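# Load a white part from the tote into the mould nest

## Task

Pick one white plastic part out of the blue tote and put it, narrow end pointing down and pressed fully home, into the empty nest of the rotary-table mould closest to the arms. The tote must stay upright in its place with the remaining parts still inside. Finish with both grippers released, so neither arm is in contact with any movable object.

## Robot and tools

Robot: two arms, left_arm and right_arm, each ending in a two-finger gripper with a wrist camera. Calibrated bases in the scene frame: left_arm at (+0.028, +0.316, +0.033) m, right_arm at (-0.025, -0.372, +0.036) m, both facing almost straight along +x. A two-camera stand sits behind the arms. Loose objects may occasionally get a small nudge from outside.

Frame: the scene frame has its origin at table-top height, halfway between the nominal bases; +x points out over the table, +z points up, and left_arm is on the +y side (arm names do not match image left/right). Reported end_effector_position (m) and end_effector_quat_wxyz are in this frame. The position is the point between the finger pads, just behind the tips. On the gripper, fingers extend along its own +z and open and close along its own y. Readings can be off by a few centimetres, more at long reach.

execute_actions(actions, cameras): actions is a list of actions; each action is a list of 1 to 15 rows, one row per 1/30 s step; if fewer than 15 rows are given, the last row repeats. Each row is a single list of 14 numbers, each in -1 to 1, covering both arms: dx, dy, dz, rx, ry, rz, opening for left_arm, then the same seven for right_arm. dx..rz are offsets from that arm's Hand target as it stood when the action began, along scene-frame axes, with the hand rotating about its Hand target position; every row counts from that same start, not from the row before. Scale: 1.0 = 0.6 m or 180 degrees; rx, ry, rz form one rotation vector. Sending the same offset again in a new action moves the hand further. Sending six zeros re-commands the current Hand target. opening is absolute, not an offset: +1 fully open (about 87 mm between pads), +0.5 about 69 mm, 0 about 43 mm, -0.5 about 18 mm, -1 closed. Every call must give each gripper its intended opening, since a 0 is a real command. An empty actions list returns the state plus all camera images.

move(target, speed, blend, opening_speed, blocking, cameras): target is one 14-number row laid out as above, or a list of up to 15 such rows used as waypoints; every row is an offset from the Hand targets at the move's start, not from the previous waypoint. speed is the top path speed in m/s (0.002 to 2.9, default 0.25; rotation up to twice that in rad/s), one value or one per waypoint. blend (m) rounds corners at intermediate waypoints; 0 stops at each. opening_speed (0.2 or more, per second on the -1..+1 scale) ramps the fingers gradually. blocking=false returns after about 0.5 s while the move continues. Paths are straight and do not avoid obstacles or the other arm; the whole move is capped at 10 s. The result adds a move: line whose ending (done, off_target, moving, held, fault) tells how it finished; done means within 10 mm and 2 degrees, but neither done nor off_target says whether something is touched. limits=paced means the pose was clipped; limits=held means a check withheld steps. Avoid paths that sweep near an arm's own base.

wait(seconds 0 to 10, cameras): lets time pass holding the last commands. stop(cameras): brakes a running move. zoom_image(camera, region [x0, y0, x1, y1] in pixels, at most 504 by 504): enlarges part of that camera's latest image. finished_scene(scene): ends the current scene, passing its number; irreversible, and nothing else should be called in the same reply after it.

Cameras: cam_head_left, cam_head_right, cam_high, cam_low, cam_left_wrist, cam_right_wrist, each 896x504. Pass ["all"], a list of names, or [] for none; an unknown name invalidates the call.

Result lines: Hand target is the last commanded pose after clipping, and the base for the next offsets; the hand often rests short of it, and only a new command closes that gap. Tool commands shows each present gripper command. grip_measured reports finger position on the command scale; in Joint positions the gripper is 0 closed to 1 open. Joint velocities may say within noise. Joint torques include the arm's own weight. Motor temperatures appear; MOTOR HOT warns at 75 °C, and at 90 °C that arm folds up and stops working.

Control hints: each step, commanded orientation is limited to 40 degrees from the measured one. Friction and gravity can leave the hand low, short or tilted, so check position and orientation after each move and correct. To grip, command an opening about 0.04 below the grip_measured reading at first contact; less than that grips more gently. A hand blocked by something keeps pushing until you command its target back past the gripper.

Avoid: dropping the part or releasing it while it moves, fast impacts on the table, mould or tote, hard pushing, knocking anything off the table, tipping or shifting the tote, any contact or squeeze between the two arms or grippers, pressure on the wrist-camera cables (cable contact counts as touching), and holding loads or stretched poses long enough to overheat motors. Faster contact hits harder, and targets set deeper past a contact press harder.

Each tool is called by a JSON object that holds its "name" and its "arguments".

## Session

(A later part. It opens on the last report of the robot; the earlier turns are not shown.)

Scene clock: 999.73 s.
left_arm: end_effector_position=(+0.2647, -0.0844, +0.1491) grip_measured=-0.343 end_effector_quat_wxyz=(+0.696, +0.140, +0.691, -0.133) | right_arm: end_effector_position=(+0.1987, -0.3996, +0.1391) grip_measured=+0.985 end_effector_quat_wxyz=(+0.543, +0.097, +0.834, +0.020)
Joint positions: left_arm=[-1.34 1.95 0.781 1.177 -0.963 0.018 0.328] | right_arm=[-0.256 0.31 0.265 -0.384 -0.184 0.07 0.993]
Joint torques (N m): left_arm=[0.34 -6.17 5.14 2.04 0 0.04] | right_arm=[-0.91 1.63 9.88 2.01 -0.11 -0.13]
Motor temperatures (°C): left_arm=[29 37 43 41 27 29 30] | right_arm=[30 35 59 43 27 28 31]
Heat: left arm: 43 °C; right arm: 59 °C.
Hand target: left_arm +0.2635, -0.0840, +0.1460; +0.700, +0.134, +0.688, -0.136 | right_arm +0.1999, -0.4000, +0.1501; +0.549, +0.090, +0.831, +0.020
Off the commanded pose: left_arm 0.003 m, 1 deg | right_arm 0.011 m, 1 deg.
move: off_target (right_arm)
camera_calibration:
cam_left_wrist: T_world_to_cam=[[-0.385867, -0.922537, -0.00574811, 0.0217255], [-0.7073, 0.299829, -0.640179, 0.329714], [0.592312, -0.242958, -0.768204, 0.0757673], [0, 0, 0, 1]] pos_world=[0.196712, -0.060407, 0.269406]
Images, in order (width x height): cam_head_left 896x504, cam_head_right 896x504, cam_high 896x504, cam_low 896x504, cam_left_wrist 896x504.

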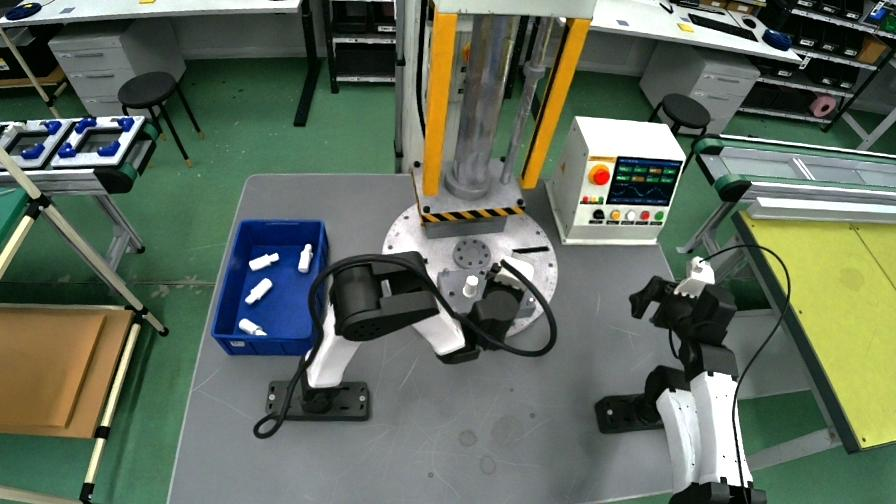

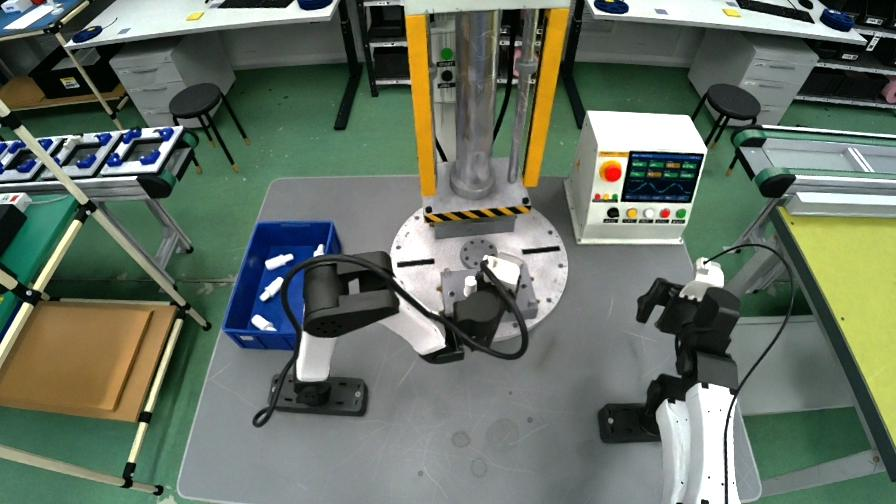

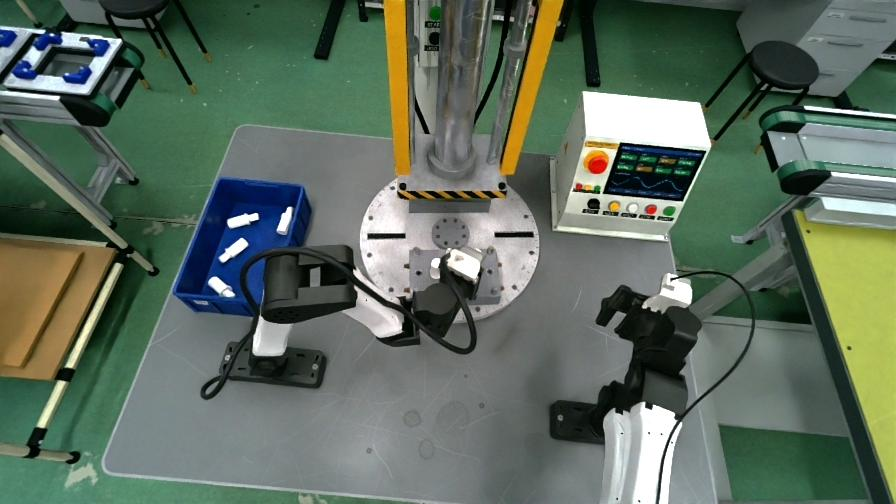

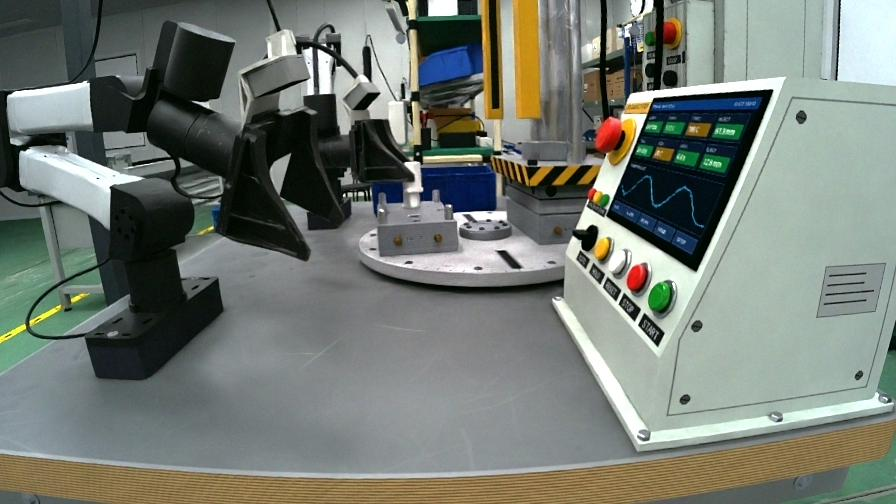

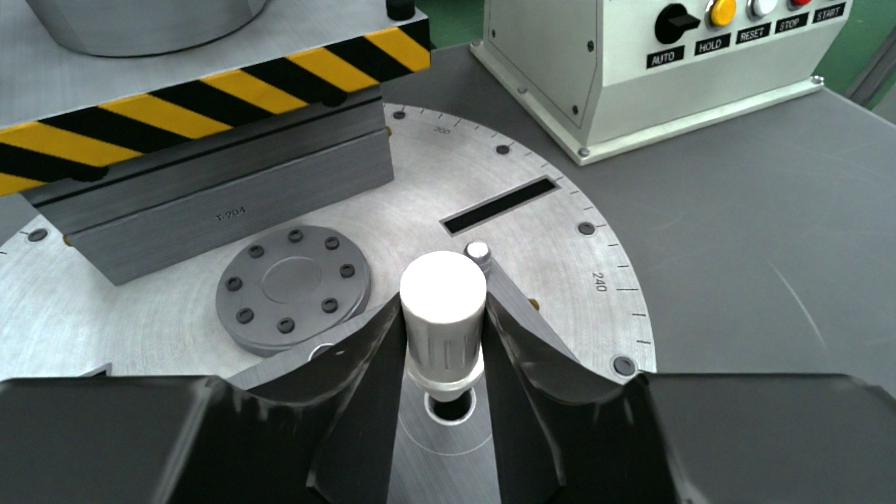

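{"name": "move", "arguments": {"target": [-0.0037, -0.0017, -0.0217, 0, 0, 0, -0.46, 0, 0, 0, 0, 0, 0, 1], "speed": 0.03, "cameras": ["cam_left_wrist", "cam_low"]}}

{"name": "zoom_image", "arguments": {"camera": "cam_left_wrist", "region": [400, 340, 500, 440]}}

{"name": "zoom_image", "arguments": {"camera": "cam_low", "region": [395, 150, 445, 230]}}

Scene clock: 1037.97 s.
left_arm: end_effector_position=(+0.2639, -0.0857, +0.1355) grip_measured=-0.343 end_effector_quat_wxyz=(+0.695, +0.142, +0.693, -0.129) | right_arm: end_effector_position=(+0.1987, -0.3996, +0.1391) grip_measured=+0.985 end_effector_quat_wxyz=(+0.543, +0.097, +0.834, +0.020)
Joint positions: left_arm=[-1.343 1.998 0.781 1.217 -0.97 0.018 0.328] | right_arm=[-0.256 0.31 0.265 -0.384 -0.184 0.07 0.993]
Joint torques (N m): left_arm=[0.08 -6.34 4.38 2.15 0 0.02] | right_arm=[-1.01 1.74 9.89 2.02 -0.1 -0.14]
Motor temperatures (°C): left_arm=[29 39 42 43 27 29 30] | right_arm=[30 35 59 43 27 28 31]
Heat: left arm: 43 °C; right arm: 59 °C.
Hand target: left_arm +0.2612, -0.0851, +0.1330; +0.700, +0.134, +0.688, -0.136 | right_arm +0.1999, -0.4000, +0.1501; +0.549, +0.090, +0.831, +0.020
Off the commanded pose: left_arm 0.004 m, 1 deg | right_arm 0.011 m, 1 deg.
move: off_target (right_arm)
camera_calibration:
cam_left_wrist: T_world_to_cam=[[-0.383427, -0.923485, -0.0125957, 0.0203651], [-0.709289, 0.303174, -0.636392, 0.32119], [0.591517, -0.235076, -0.771263, 0.0668036], [0, 0, 0, 1]] pos_world=[0.19611, -0.0628657, 0.256183]
Images, in order (width x height): cam_low 896x504, cam_left_wrist 896x504.

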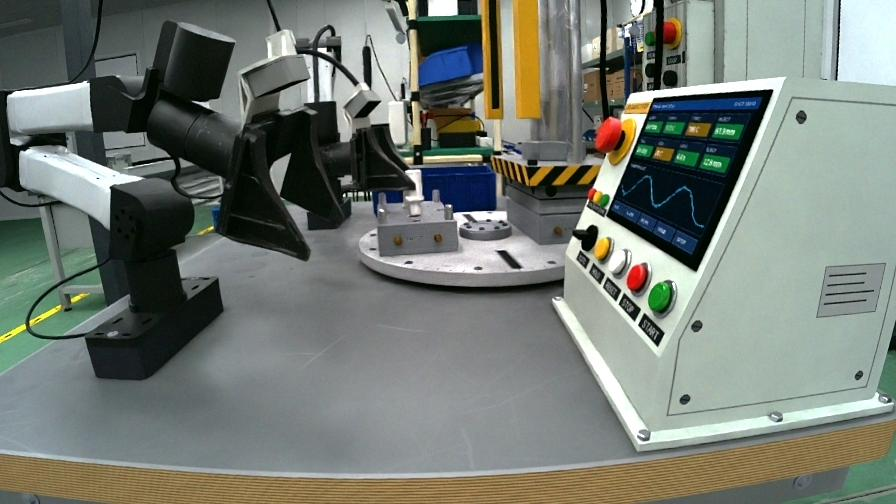

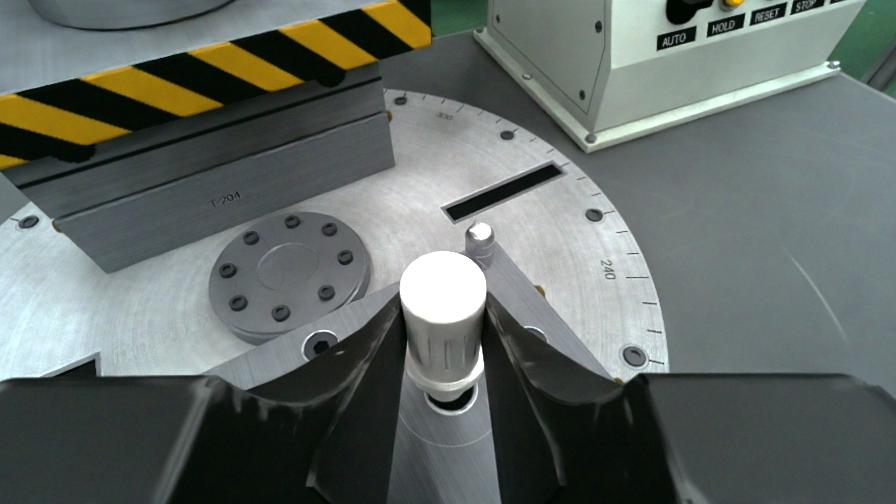

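Scaled by 5.040 from the camera's 896x504 image, which has a finer 1280x720 frame.

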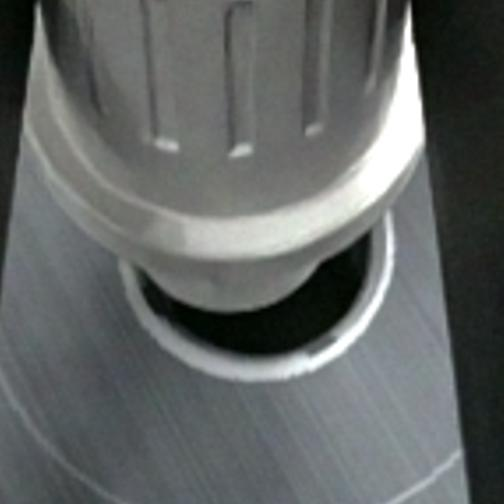

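Scaled by 6.300 from the camera's 896x504 image, which has a finer 1280x720 frame.

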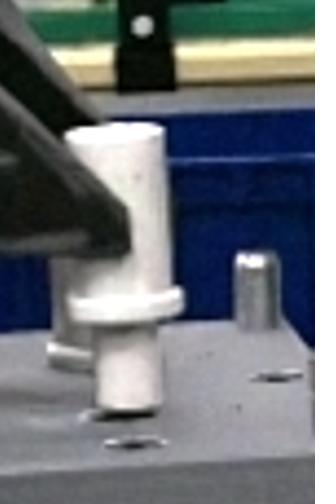

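{"name": "move", "arguments": {"target": [-0.0065, -0.004, 0.003, 0, 0, 0, -0.46, 0, 0, 0, 0, 0, 0, 1], "speed": 0.03}}

Scene clock: 1056.57 s.
left_arm: end_effector_position=(+0.2597, -0.0866, +0.1355) grip_measured=-0.343 end_effector_quat_wxyz=(+0.695, +0.143, +0.693, -0.129) | right_arm: end_effector_position=(+0.1987, -0.3996, +0.1391) grip_measured=+0.985 end_effector_quat_wxyz=(+0.543, +0.097, +0.834, +0.020)
Joint positions: left_arm=[-1.356 1.998 0.781 1.217 -0.982 0.02 0.328] | right_arm=[-0.256 0.31 0.265 -0.384 -0.184 0.07 0.993]
Joint torques (N m): left_arm=[0.16 -6.46 5.16 2.06 -0.01 0.02] | right_arm=[-0.85 1.61 9.81 2.01 -0.11 -0.12]
Motor temperatures (°C): left_arm=[29 38 41 42 27 29 30] | right_arm=[30 35 59 43 27 28 31]
Heat: left arm: 42 °C; right arm: 59 °C.
Hand target: left_arm +0.2574, -0.0874, +0.1347; +0.700, +0.134, +0.688, -0.136 | right_arm +0.1999, -0.4000, +0.1501; +0.549, +0.090, +0.831, +0.020
Off the commanded pose: left_arm 0.003 m, 2 deg | right_arm 0.011 m, 1 deg.
move: off_target (right_arm)

{"name": "move", "arguments": {"target": [0.0105, 0.0008, 0, 0, 0, 0, -0.46, 0, 0, 0, 0, 0, 0, 1], "speed": 0.03, "cameras": ["cam_left_wrist", "cam_low"]}}

{"name": "zoom_image", "arguments": {"camera": "cam_left_wrist", "region": [400, 340, 500, 440]}}

{"name": "zoom_image", "arguments": {"camera": "cam_low", "region": [395, 150, 445, 230]}}

Scene clock: 1068.20 s.
left_arm: end_effector_position=(+0.2597, -0.0866, +0.1355) grip_measured=-0.343 end_effector_quat_wxyz=(+0.695, +0.143, +0.693, -0.128) | right_arm: end_effector_position=(+0.1987, -0.3996, +0.1391) grip_measured=+0.985 end_effector_quat_wxyz=(+0.543, +0.097, +0.834, +0.020)
Joint positions: left_arm=[-1.356 1.998 0.781 1.217 -0.983 0.02 0.328] | right_arm=[-0.256 0.31 0.265 -0.384 -0.184 0.07 0.993]
Joint torques (N m): left_arm=[1.54 -6.31 5.5 2.05 0.18 0.03] | right_arm=[-0.85 1.7 9.95 2.01 -0.09 -0.11]
Motor temperatures (°C): left_arm=[29 38 41 42 27 29 30] | right_arm=[30 35 59 43 27 28 31]
Heat: left arm: 42 °C; right arm: 59 °C.
Hand target: left_arm +0.2637, -0.0870, +0.1347; +0.700, +0.134, +0.688, -0.136 | right_arm +0.1999, -0.4000, +0.1501; +0.549, +0.090, +0.831, +0.020
Off the commanded pose: left_arm 0.004 m, 2 deg | right_arm 0.011 m, 1 deg.
move: off_target (right_arm)
camera_calibration:
cam_left_wrist: T_world_to_cam=[[-0.383375, -0.923486, -0.0140671, 0.0181654], [-0.708944, 0.304004, -0.636381, 0.318427], [0.591965, -0.233999, -0.771247, 0.0690904], [0, 0, 0, 1]] pos_world=[0.191812, -0.0638605, 0.256182]
Images, in order (width x height): cam_low 896x504, cam_left_wrist 896x504.

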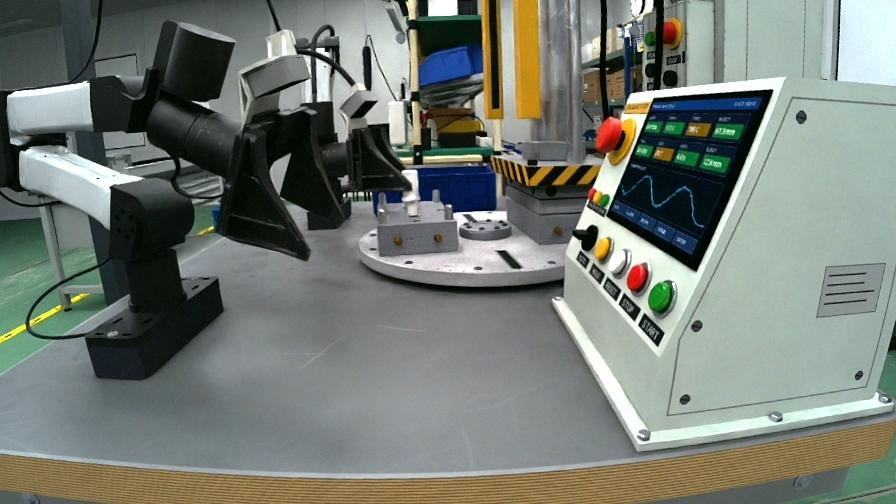

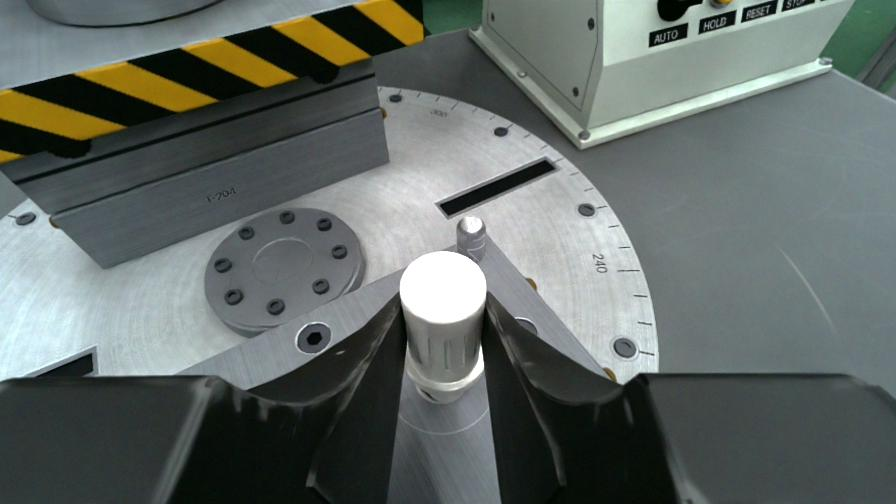

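Scaled by 5.040 from the camera's 896x504 image, which has a finer 1280x720 frame.

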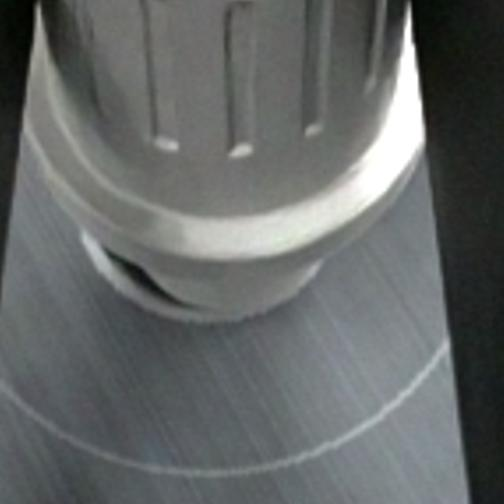

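Scaled by 6.300 from the camera's 896x504 image, which has a finer 1280x720 frame.

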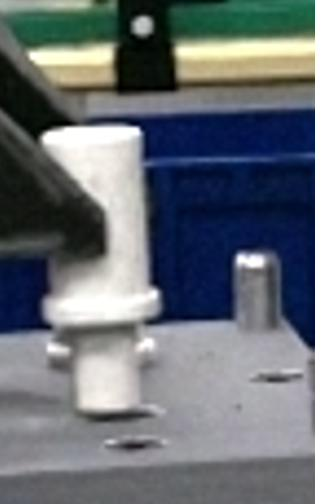

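{"name": "move", "arguments": {"target": [0.002, 0.001, 0, 0, 0, 0, -0.46, 0, 0, 0, 0, 0, 0, 1], "speed": 0.03}}

Scene clock: 1092.77 s.
left_arm: end_effector_position=(+0.2622, -0.0851, +0.1355) grip_measured=-0.343 end_effector_quat_wxyz=(+0.696, +0.141, +0.693, -0.126) | right_arm: end_effector_position=(+0.1987, -0.3996, +0.1391) grip_measured=+0.985 end_effector_quat_wxyz=(+0.543, +0.097, +0.834, +0.020)
Joint positions: left_arm=[-1.35 1.998 0.781 1.217 -0.983 0.02 0.328] | right_arm=[-0.256 0.31 0.265 -0.384 -0.184 0.07 0.993]
Joint torques (N m): left_arm=[1.35 -6.34 5.37 2.05 0.23 0.02] | right_arm=[-0.87 1.76 9.98 2 -0.1 -0.11]
Motor temperatures (°C): left_arm=[29 38 41 42 27 29 30] | right_arm=[29 35 59 43 27 28 31]
Heat: left arm: 42 °C; right arm: 59 °C.
Hand target: left_arm +0.2648, -0.0865, +0.1347; +0.700, +0.134, +0.688, -0.136 | right_arm +0.1999, -0.4000, +0.1501; +0.549, +0.090, +0.831, +0.020
Off the commanded pose: left_arm 0.003 m, 2 deg | right_arm 0.011 m, 1 deg.
move: off_target (right_arm)

{"name": "execute_actions", "arguments": {"actions": [], "cameras": ["cam_left_wrist","cam_low"]}}

{"name": "zoom_image", "arguments": {"camera": "cam_left_wrist", "region": [400, 340, 500, 440]}}

{"name": "zoom_image", "arguments": {"camera": "cam_low", "region": [395, 150, 445, 230]}}

Scene clock: 1121.67 s.
left_arm: end_effector_position=(+0.2622, -0.0851, +0.1355) grip_measured=-0.343 end_effector_quat_wxyz=(+0.696, +0.141, +0.693, -0.126) | right_arm: end_effector_position=(+0.1987, -0.3996, +0.1391) grip_measured=+0.985 end_effector_quat_wxyz=(+0.543, +0.097, +0.834, +0.020)
Joint positions: left_arm=[-1.35 1.998 0.781 1.217 -0.983 0.02 0.328] | right_arm=[-0.256 0.31 0.265 -0.384 -0.184 0.07 0.993]
Joint velocities: within noise
Joint torques (N m): left_arm=[1.32 -6.37 5.37 2.06 0.22 0.03] | right_arm=[-0.88 1.65 9.95 2.02 -0.11 -0.1]
Motor temperatures (°C): left_arm=[29 38 41 42 27 29 31] | right_arm=[29 35 59 43 27 28 31]
Heat: left arm: 42 °C; right arm: 59 °C.
Hand target: left_arm +0.2648, -0.0865, +0.1347; +0.700, +0.134, +0.688, -0.136 | right_arm +0.1999, -0.4000, +0.1501; +0.549, +0.090, +0.831, +0.020
Tool commands: left_gripper/opening=-0.46 right_gripper/opening=+1.0
Off the commanded pose: left_arm 0.003 m, 2 deg | right_arm 0.011 m, 1 deg.
camera_calibration:
cam_left_wrist: T_world_to_cam=[[-0.377772, -0.925792, -0.0140635, 0.0187646], [-0.710786, 0.299705, -0.636365, 0.319838], [0.593356, -0.230405, -0.77126, 0.0679212], [0, 0, 0, 1]] pos_world=[0.194123, -0.0628355, 0.256182]
Images, in order (width x height): cam_low 896x504, cam_left_wrist 896x504.

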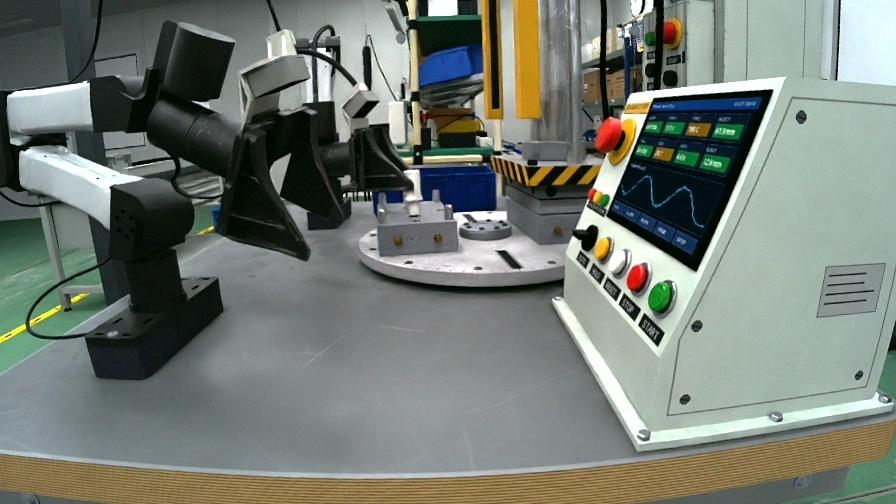

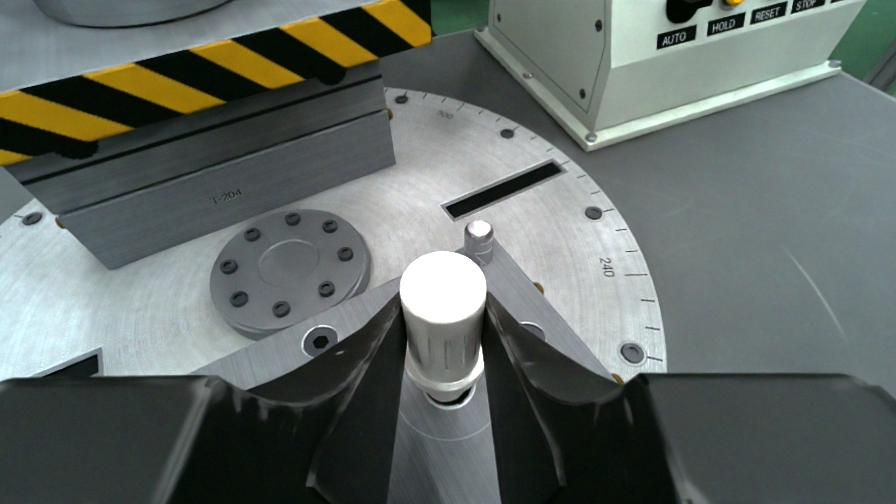

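Scaled by 5.040 from the camera's 896x504 image, which has a finer 1280x720 frame.

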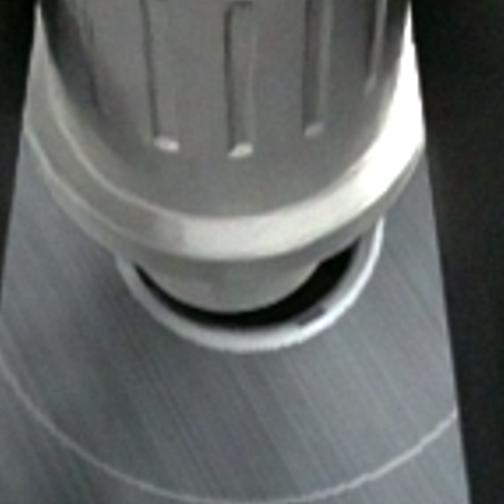

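Scaled by 6.300 from the camera's 896x504 image, which has a finer 1280x720 frame.

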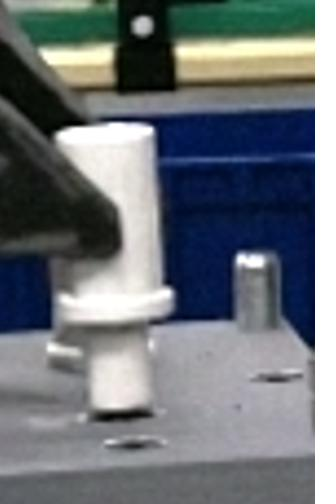

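{"name": "move", "arguments": {"target": [0, -0.0035, -0.005, 0, 0, 0, -0.46, 0, 0, 0, 0, 0, 0, 1], "speed": 0.02, "cameras": ["cam_left_wrist","cam_low"]}}

{"name": "zoom_image", "arguments": {"camera": "cam_left_wrist", "region": [400, 340, 500, 440]}}

{"name": "zoom_image", "arguments": {"camera": "cam_low", "region": [395, 150, 445, 230]}}

Scene clock: 1143.40 s.
left_arm: end_effector_position=(+0.2622, -0.0856, +0.1323) grip_measured=-0.343 end_effector_quat_wxyz=(+0.695, +0.141, +0.693, -0.126) | right_arm: end_effector_position=(+0.1987, -0.3996, +0.1391) grip_measured=+0.985 end_effector_quat_wxyz=(+0.543, +0.097, +0.834, +0.020)
Joint positions: left_arm=[-1.35 2.01 0.781 1.228 -0.982 0.02 0.328] | right_arm=[-0.256 0.31 0.265 -0.384 -0.184 0.07 0.993]
Joint torques (N m): left_arm=[1.22 -6.12 6 2.03 0.2 0.03] | right_arm=[-0.95 1.65 9.88 2.01 -0.09 -0.1]
Motor temperatures (°C): left_arm=[29 38 41 43 27 29 31] | right_arm=[29 35 59 43 27 28 31]
Heat: left arm: 43 °C; right arm: 59 °C.
Hand target: left_arm +0.2648, -0.0886, +0.1318; +0.700, +0.134, +0.688, -0.136 | right_arm +0.1999, -0.4000, +0.1501; +0.549, +0.090, +0.831, +0.020
Off the commanded pose: left_arm 0.004 m, 2 deg | right_arm 0.011 m, 1 deg.
move: off_target (right_arm)
camera_calibration:
cam_left_wrist: T_world_to_cam=[[-0.378517, -0.925472, -0.015046, 0.0187079], [-0.710671, 0.301001, -0.635882, 0.317956], [0.59302, -0.229999, -0.77164, 0.0654652], [0, 0, 0, 1]] pos_world=[0.194221, -0.0633346, 0.252979]
Images, in order (width x height): cam_low 896x504, cam_left_wrist 896x504.

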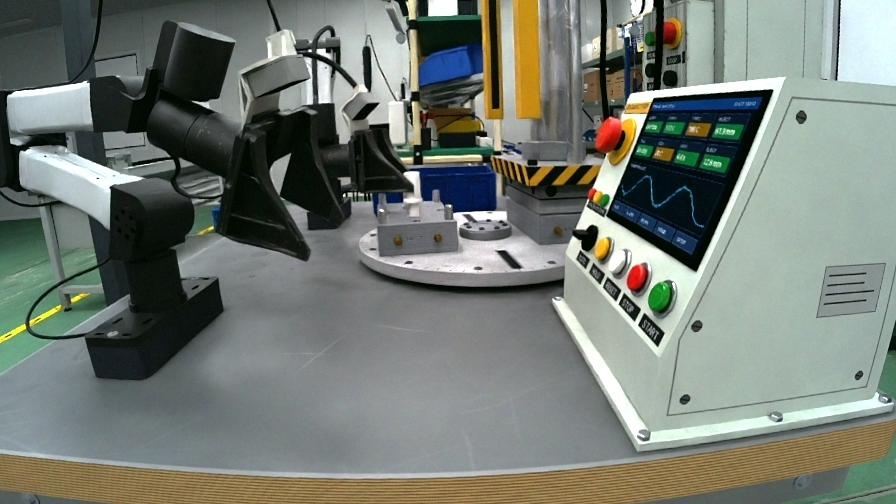

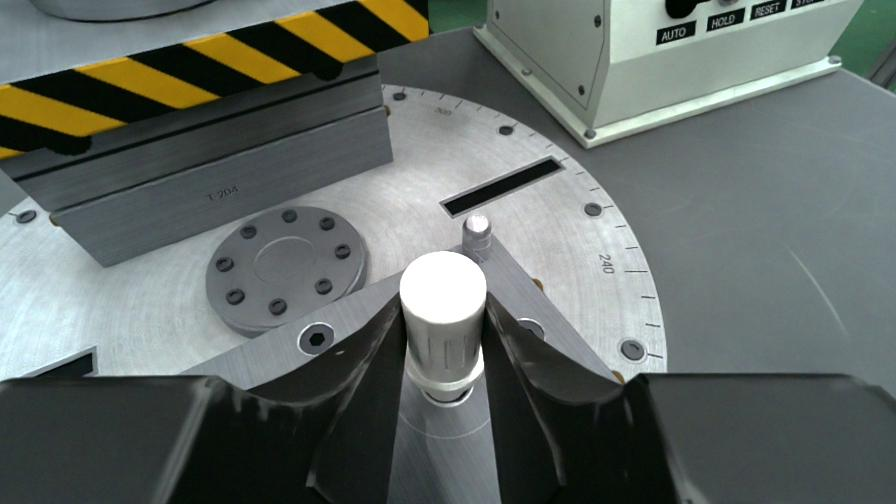

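Scaled by 5.040 from the camera's 896x504 image, which has a finer 1280x720 frame.

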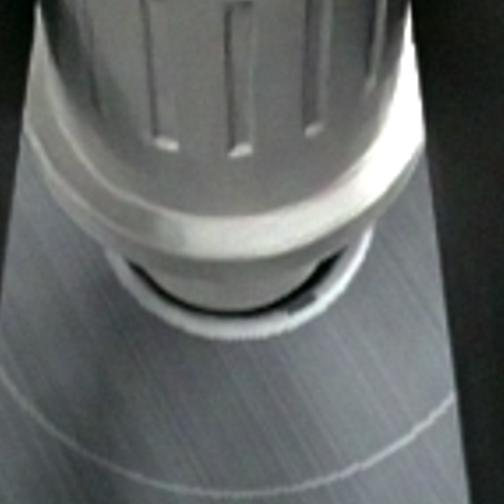

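Scaled by 6.300 from the camera's 896x504 image, which has a finer 1280x720 frame.

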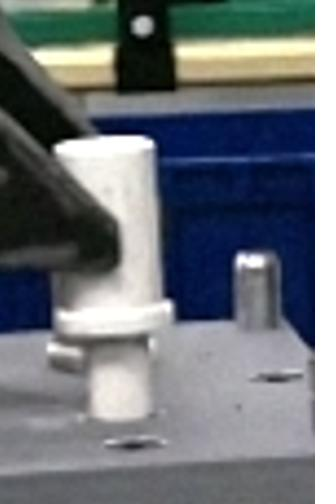

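{"name": "move", "arguments": {"target": [0.001, -0.0005, -0.007, 0, 0, 0, -0.46, 0, 0, 0, 0, 0, 0, 1], "speed": 0.02, "cameras": ["cam_left_wrist","cam_low"]}}

{"name": "zoom_image", "arguments": {"camera": "cam_left_wrist", "region": [400, 340, 500, 440]}}

{"name": "zoom_image", "arguments": {"camera": "cam_low", "region": [395, 150, 445, 230]}}

Scene clock: 1154.63 s.
left_arm: end_effector_position=(+0.2618, -0.0867, +0.1262) grip_measured=-0.343 end_effector_quat_wxyz=(+0.694, +0.146, +0.694, -0.126) | right_arm: end_effector_position=(+0.1987, -0.3996, +0.1391) grip_measured=+0.985 end_effector_quat_wxyz=(+0.543, +0.097, +0.834, +0.020)
Joint positions: left_arm=[-1.35 2.029 0.781 1.238 -0.975 0.02 0.328] | right_arm=[-0.256 0.31 0.265 -0.384 -0.184 0.07 0.993]
Joint torques (N m): left_arm=[1.33 -6.3 5.96 2.1 0.14 0.03] | right_arm=[-0.83 1.61 9.83 2 -0.11 -0.13]
Motor temperatures (°C): left_arm=[29 38 41 43 27 29 31] | right_arm=[29 35 60 43 27 28 31]
Heat: left arm: 43 °C; right arm: 60 °C.
Hand target: left_arm +0.2654, -0.0889, +0.1276; +0.700, +0.134, +0.688, -0.136 | right_arm +0.1999, -0.4000, +0.1501; +0.549, +0.090, +0.831, +0.020
Off the commanded pose: left_arm 0.004 m, 2 deg | right_arm 0.011 m, 1 deg.
move: off_target (right_arm)
camera_calibration:
cam_left_wrist: T_world_to_cam=[[-0.384458, -0.922882, -0.0219441, 0.0199789], [-0.709857, 0.310745, -0.632092, 0.314321], [0.590165, -0.227436, -0.774582, 0.0620188], [0, 0, 0, 1]] pos_world=[0.194203, -0.0651302, 0.247157]
Images, in order (width x height): cam_low 896x504, cam_left_wrist 896x504.

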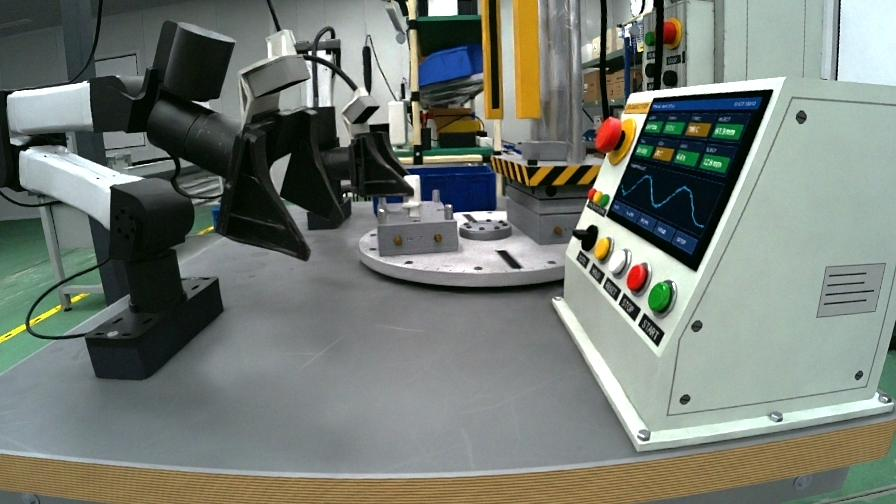

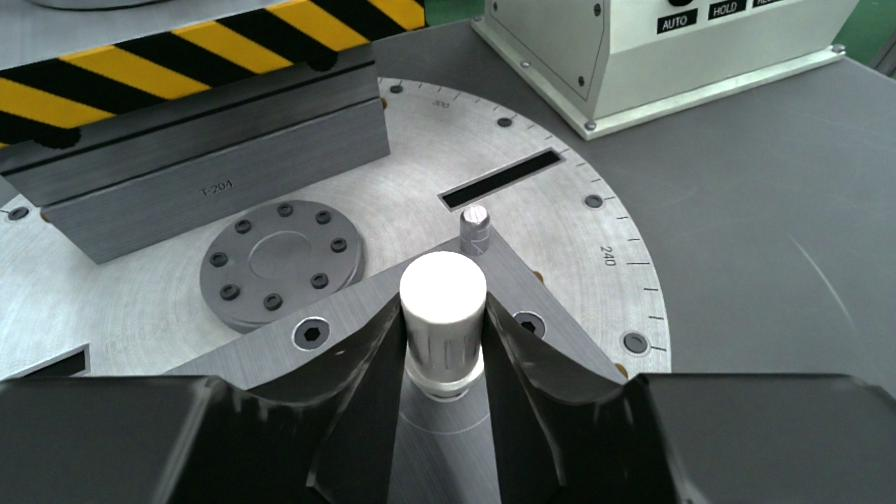

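Scaled by 5.040 from the camera's 896x504 image, which has a finer 1280x720 frame.

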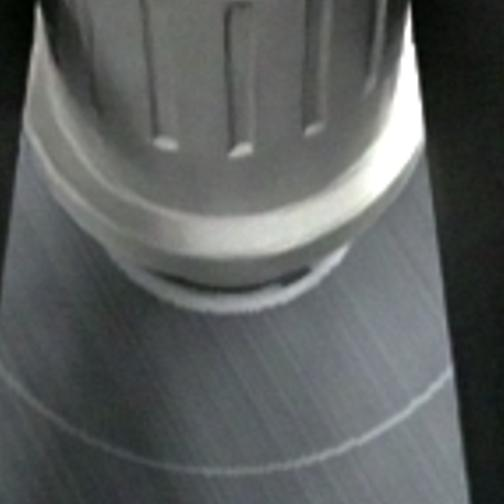

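Scaled by 6.300 from the camera's 896x504 image, which has a finer 1280x720 frame.

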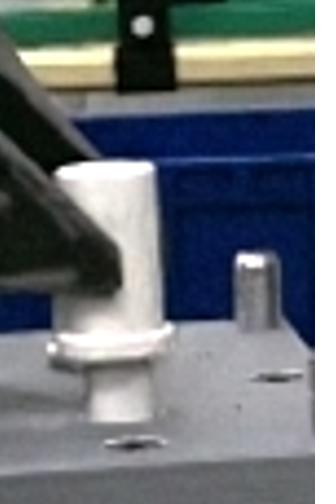

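{"name": "zoom_image", "arguments": {"camera": "cam_low", "region": [400, 170, 430, 220]}}

Scaled by 10.080 from the camera's 896x504 image, which has a finer 1280x720 frame.

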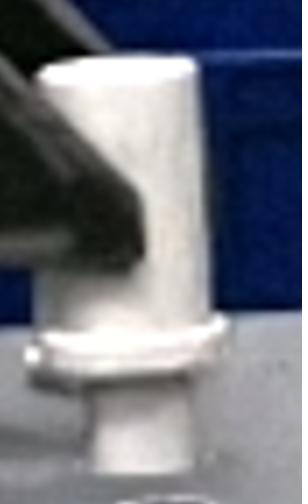

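{"name": "move", "arguments": {"target": [0, 0, -0.009, 0, 0, 0, -0.46, 0, 0, 0, 0, 0, 0, 1], "speed": 0.02, "cameras": ["cam_left_wrist","cam_low"]}}

{"name": "zoom_image", "arguments": {"camera": "cam_left_wrist", "region": [400, 340, 500, 440]}}

{"name": "zoom_image", "arguments": {"camera": "cam_low", "region": [400, 170, 430, 220]}}

Scene clock: 1180.07 s.
left_arm: end_effector_position=(+0.2618, -0.0870, +0.1205) grip_measured=-0.343 end_effector_quat_wxyz=(+0.693, +0.148, +0.694, -0.124) | right_arm: end_effector_position=(+0.1987, -0.3996, +0.1391) grip_measured=+0.985 end_effector_quat_wxyz=(+0.543, +0.097, +0.834, +0.020)
Joint positions: left_arm=[-1.35 2.049 0.781 1.253 -0.975 0.02 0.328] | right_arm=[-0.256 0.31 0.265 -0.384 -0.184 0.07 0.993]
Joint torques (N m): left_arm=[1.35 -6.34 5.71 2.15 0.13 0.02] | right_arm=[-0.9 1.63 9.95 2 -0.08 -0.15]
Motor temperatures (°C): left_arm=[29 39 42 43 27 29 31] | right_arm=[29 35 60 43 27 28 31]
Heat: left arm: 43 °C; right arm: 60 °C.
Hand target: left_arm +0.2654, -0.0888, +0.1221; +0.700, +0.134, +0.688, -0.136 | right_arm +0.1999, -0.4000, +0.1501; +0.549, +0.090, +0.831, +0.020
Off the commanded pose: left_arm 0.004 m, 2 deg | right_arm 0.011 m, 1 deg.
move: off_target (right_arm)
camera_calibration:
cam_left_wrist: T_world_to_cam=[[-0.384901, -0.922608, -0.0254014, 0.0202009], [-0.710231, 0.313652, -0.630234, 0.310934], [0.589426, -0.224537, -0.77599, 0.0582118], [0, 0, 0, 1]] pos_world=[0.194299, -0.0658168, 0.241646]
Images, in order (width x height): cam_low 896x504, cam_left_wrist 896x504.

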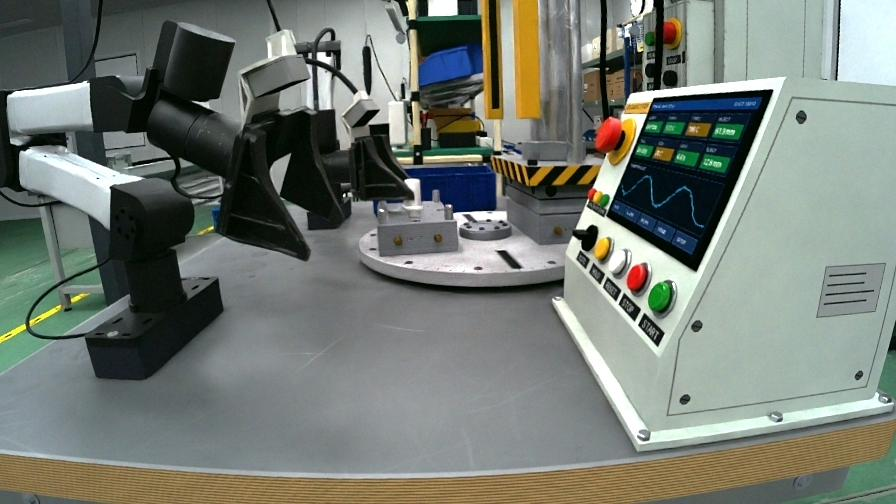

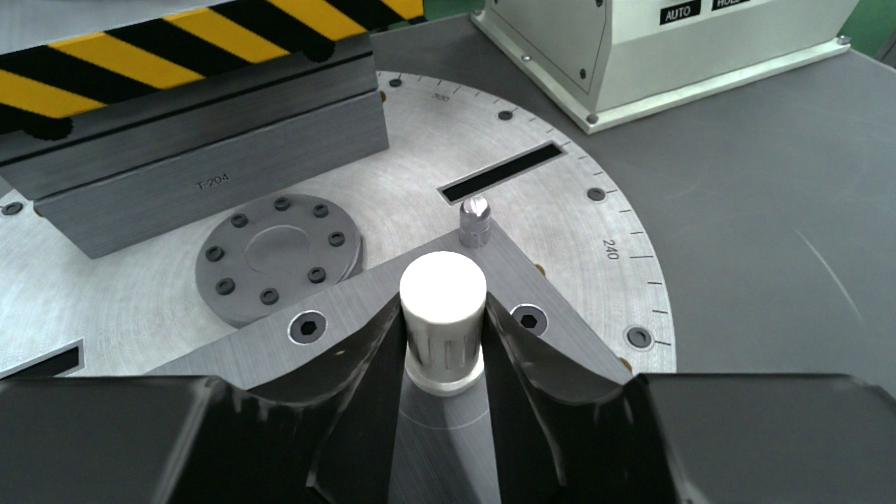

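Scaled by 5.040 from the camera's 896x504 image, which has a finer 1280x720 frame.

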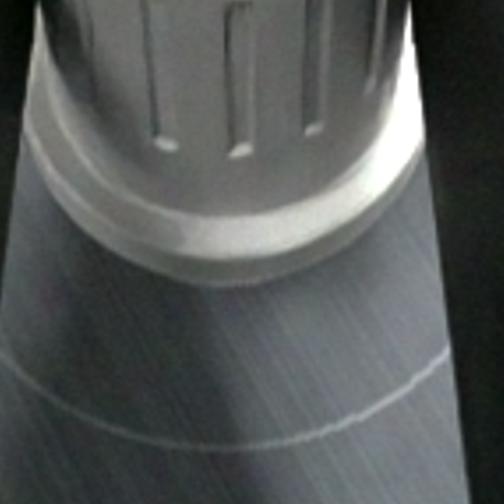

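Scaled by 10.080 from the camera's 896x504 image, which has a finer 1280x720 frame.

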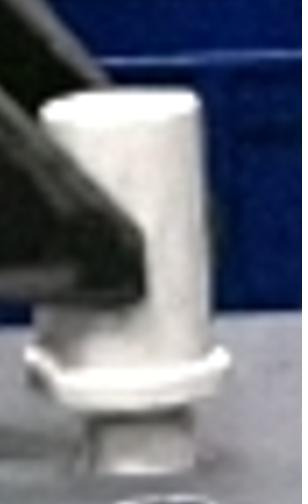

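Going well. Continue descending.

{"name": "move", "arguments": {"target": [0, 0, -0.011, 0, 0, 0, -0.46, 0, 0, 0, 0, 0, 0, 1], "speed": 0.02, "cameras": ["cam_left_wrist","cam_low"]}}

{"name": "zoom_image", "arguments": {"camera": "cam_low", "region": [400, 170, 430, 220]}}

Scene clock: 1185.43 s.
left_arm: end_effector_position=(+0.2618, -0.0873, +0.1136) grip_measured=-0.343 end_effector_quat_wxyz=(+0.693, +0.149, +0.695, -0.123) | right_arm: end_effector_position=(+0.1987, -0.3996, +0.1391) grip_measured=+0.985 end_effector_quat_wxyz=(+0.543, +0.097, +0.834, +0.020)
Joint positions: left_arm=[-1.35 2.073 0.781 1.274 -0.975 0.02 0.328] | right_arm=[-0.256 0.31 0.265 -0.384 -0.184 0.07 0.993]
Joint torques (N m): left_arm=[1.37 -6.41 5.45 2.2 0.13 0.01] | right_arm=[-0.85 1.61 9.88 2 -0.11 -0.13]
Motor temperatures (°C): left_arm=[29 39 42 43 27 29 31] | right_arm=[29 35 60 43 27 28 31]
Heat: left arm: 43 °C; right arm: 60 °C.
Hand target: left_arm +0.2654, -0.0889, +0.1155; +0.700, +0.134, +0.688, -0.136 | right_arm +0.1999, -0.4000, +0.1501; +0.549, +0.090, +0.831, +0.020
Off the commanded pose: left_arm 0.004 m, 3 deg | right_arm 0.011 m, 1 deg.
move: off_target (left_arm, right_arm)
camera_calibration:
cam_left_wrist: T_world_to_cam=[[-0.385261, -0.922366, -0.0285397, 0.0202537], [-0.710635, 0.316269, -0.628467, 0.306764], [0.588703, -0.221843, -0.777312, 0.0533464], [0, 0, 0, 1]] pos_world=[0.194395, -0.0665042, 0.234836]
Images, in order (width x height): cam_low 896x504, cam_left_wrist 896x504.

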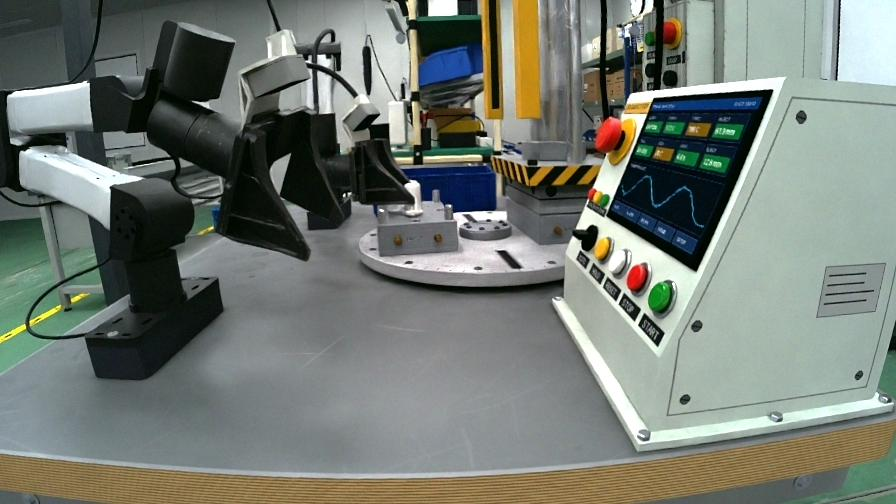

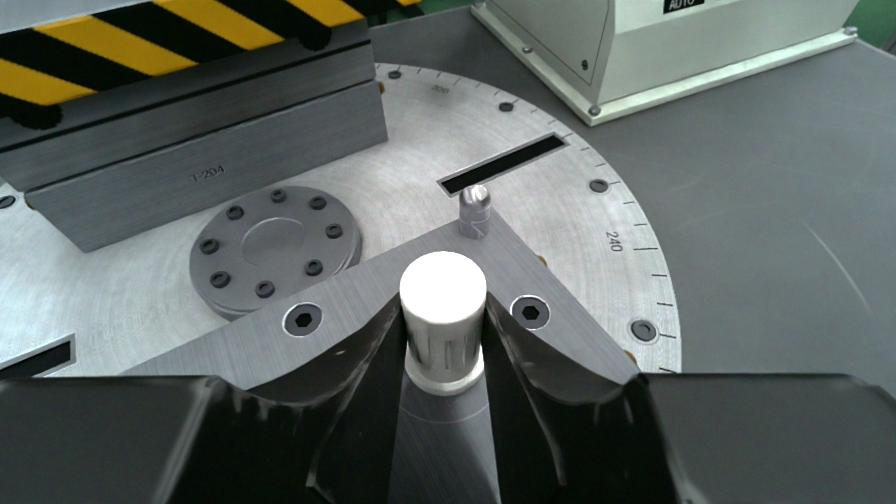

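Scaled by 10.080 from the camera's 896x504 image, which has a finer 1280x720 frame.

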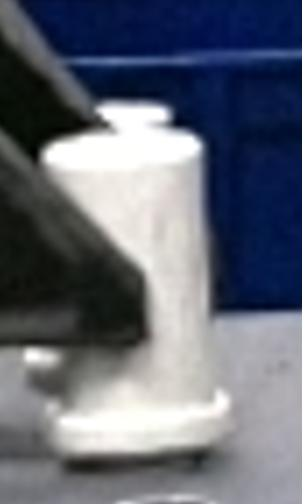

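{"name": "move", "arguments": {"target": [0, 0, -0.006, 0, 0, 0, -0.46, 0, 0, 0, 0, 0, 0, 1], "speed": 0.015, "cameras": ["cam_left_wrist","cam_low"]}}

{"name": "zoom_image", "arguments": {"camera": "cam_low", "region": [400, 170, 430, 220]}}

{"name": "zoom_image", "arguments": {"camera": "cam_left_wrist", "region": [400, 340, 500, 440]}}

Scene clock: 1195.57 s.
left_arm: end_effector_position=(+0.2618, -0.0874, +0.1102) grip_measured=-0.343 end_effector_quat_wxyz=(+0.692, +0.149, +0.695, -0.123) | right_arm: end_effector_position=(+0.1987, -0.3996, +0.1391) grip_measured=+0.985 end_effector_quat_wxyz=(+0.543, +0.097, +0.834, +0.020)
Joint positions: left_arm=[-1.35 2.086 0.781 1.286 -0.975 0.02 0.328] | right_arm=[-0.256 0.31 0.265 -0.384 -0.184 0.07 0.993]
Joint torques (N m): left_arm=[1.36 -6.41 5.38 2.21 0.13 0] | right_arm=[-0.87 1.68 9.89 2.01 -0.09 -0.13]
Motor temperatures (°C): left_arm=[29 40 41 44 27 29 31] | right_arm=[29 35 60 43 27 28 31]
Heat: left arm: 44 °C; right arm: 60 °C.
Hand target: left_arm +0.2654, -0.0889, +0.1120; +0.700, +0.134, +0.688, -0.136 | right_arm +0.1999, -0.4000, +0.1501; +0.549, +0.090, +0.831, +0.020
Off the commanded pose: left_arm 0.004 m, 3 deg | right_arm 0.011 m, 1 deg.
move: off_target (left_arm, right_arm)
camera_calibration:
cam_left_wrist: T_world_to_cam=[[-0.385227, -0.922362, -0.029119, 0.0201436], [-0.710776, 0.316686, -0.628098, 0.304791], [0.588556, -0.221263, -0.777589, 0.050809], [0, 0, 0, 1]] pos_world=[0.194494, -0.0667013, 0.231534]
Images, in order (width x height): cam_low 896x504, cam_left_wrist 896x504.

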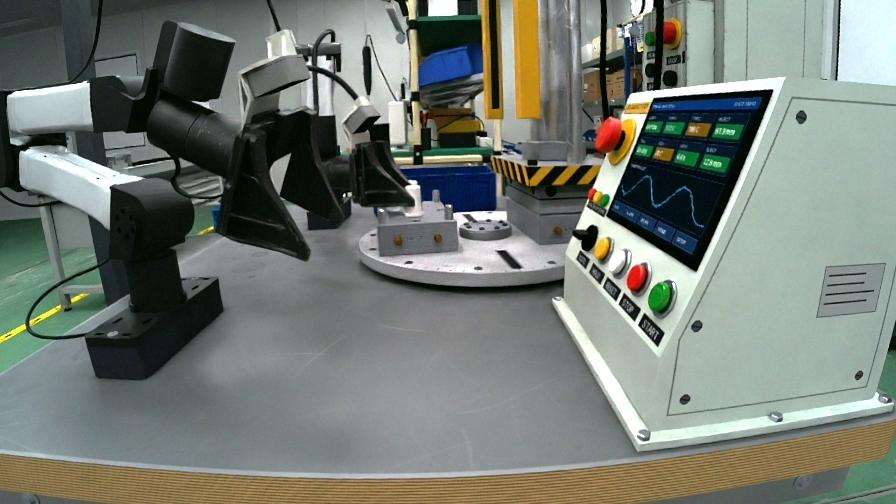

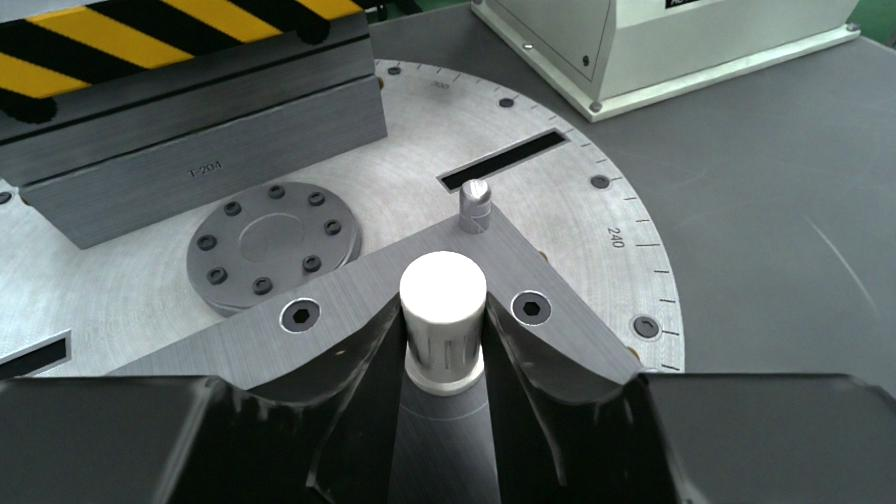

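Scaled by 10.080 from the camera's 896x504 image, which has a finer 1280x720 frame.

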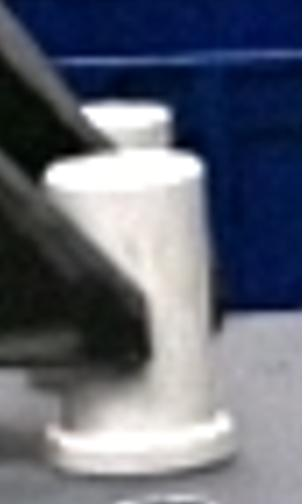

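Scaled by 5.040 from the camera's 896x504 image, which has a finer 1280x720 frame.

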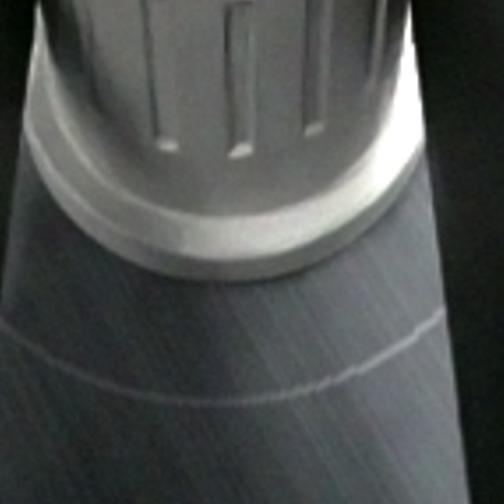

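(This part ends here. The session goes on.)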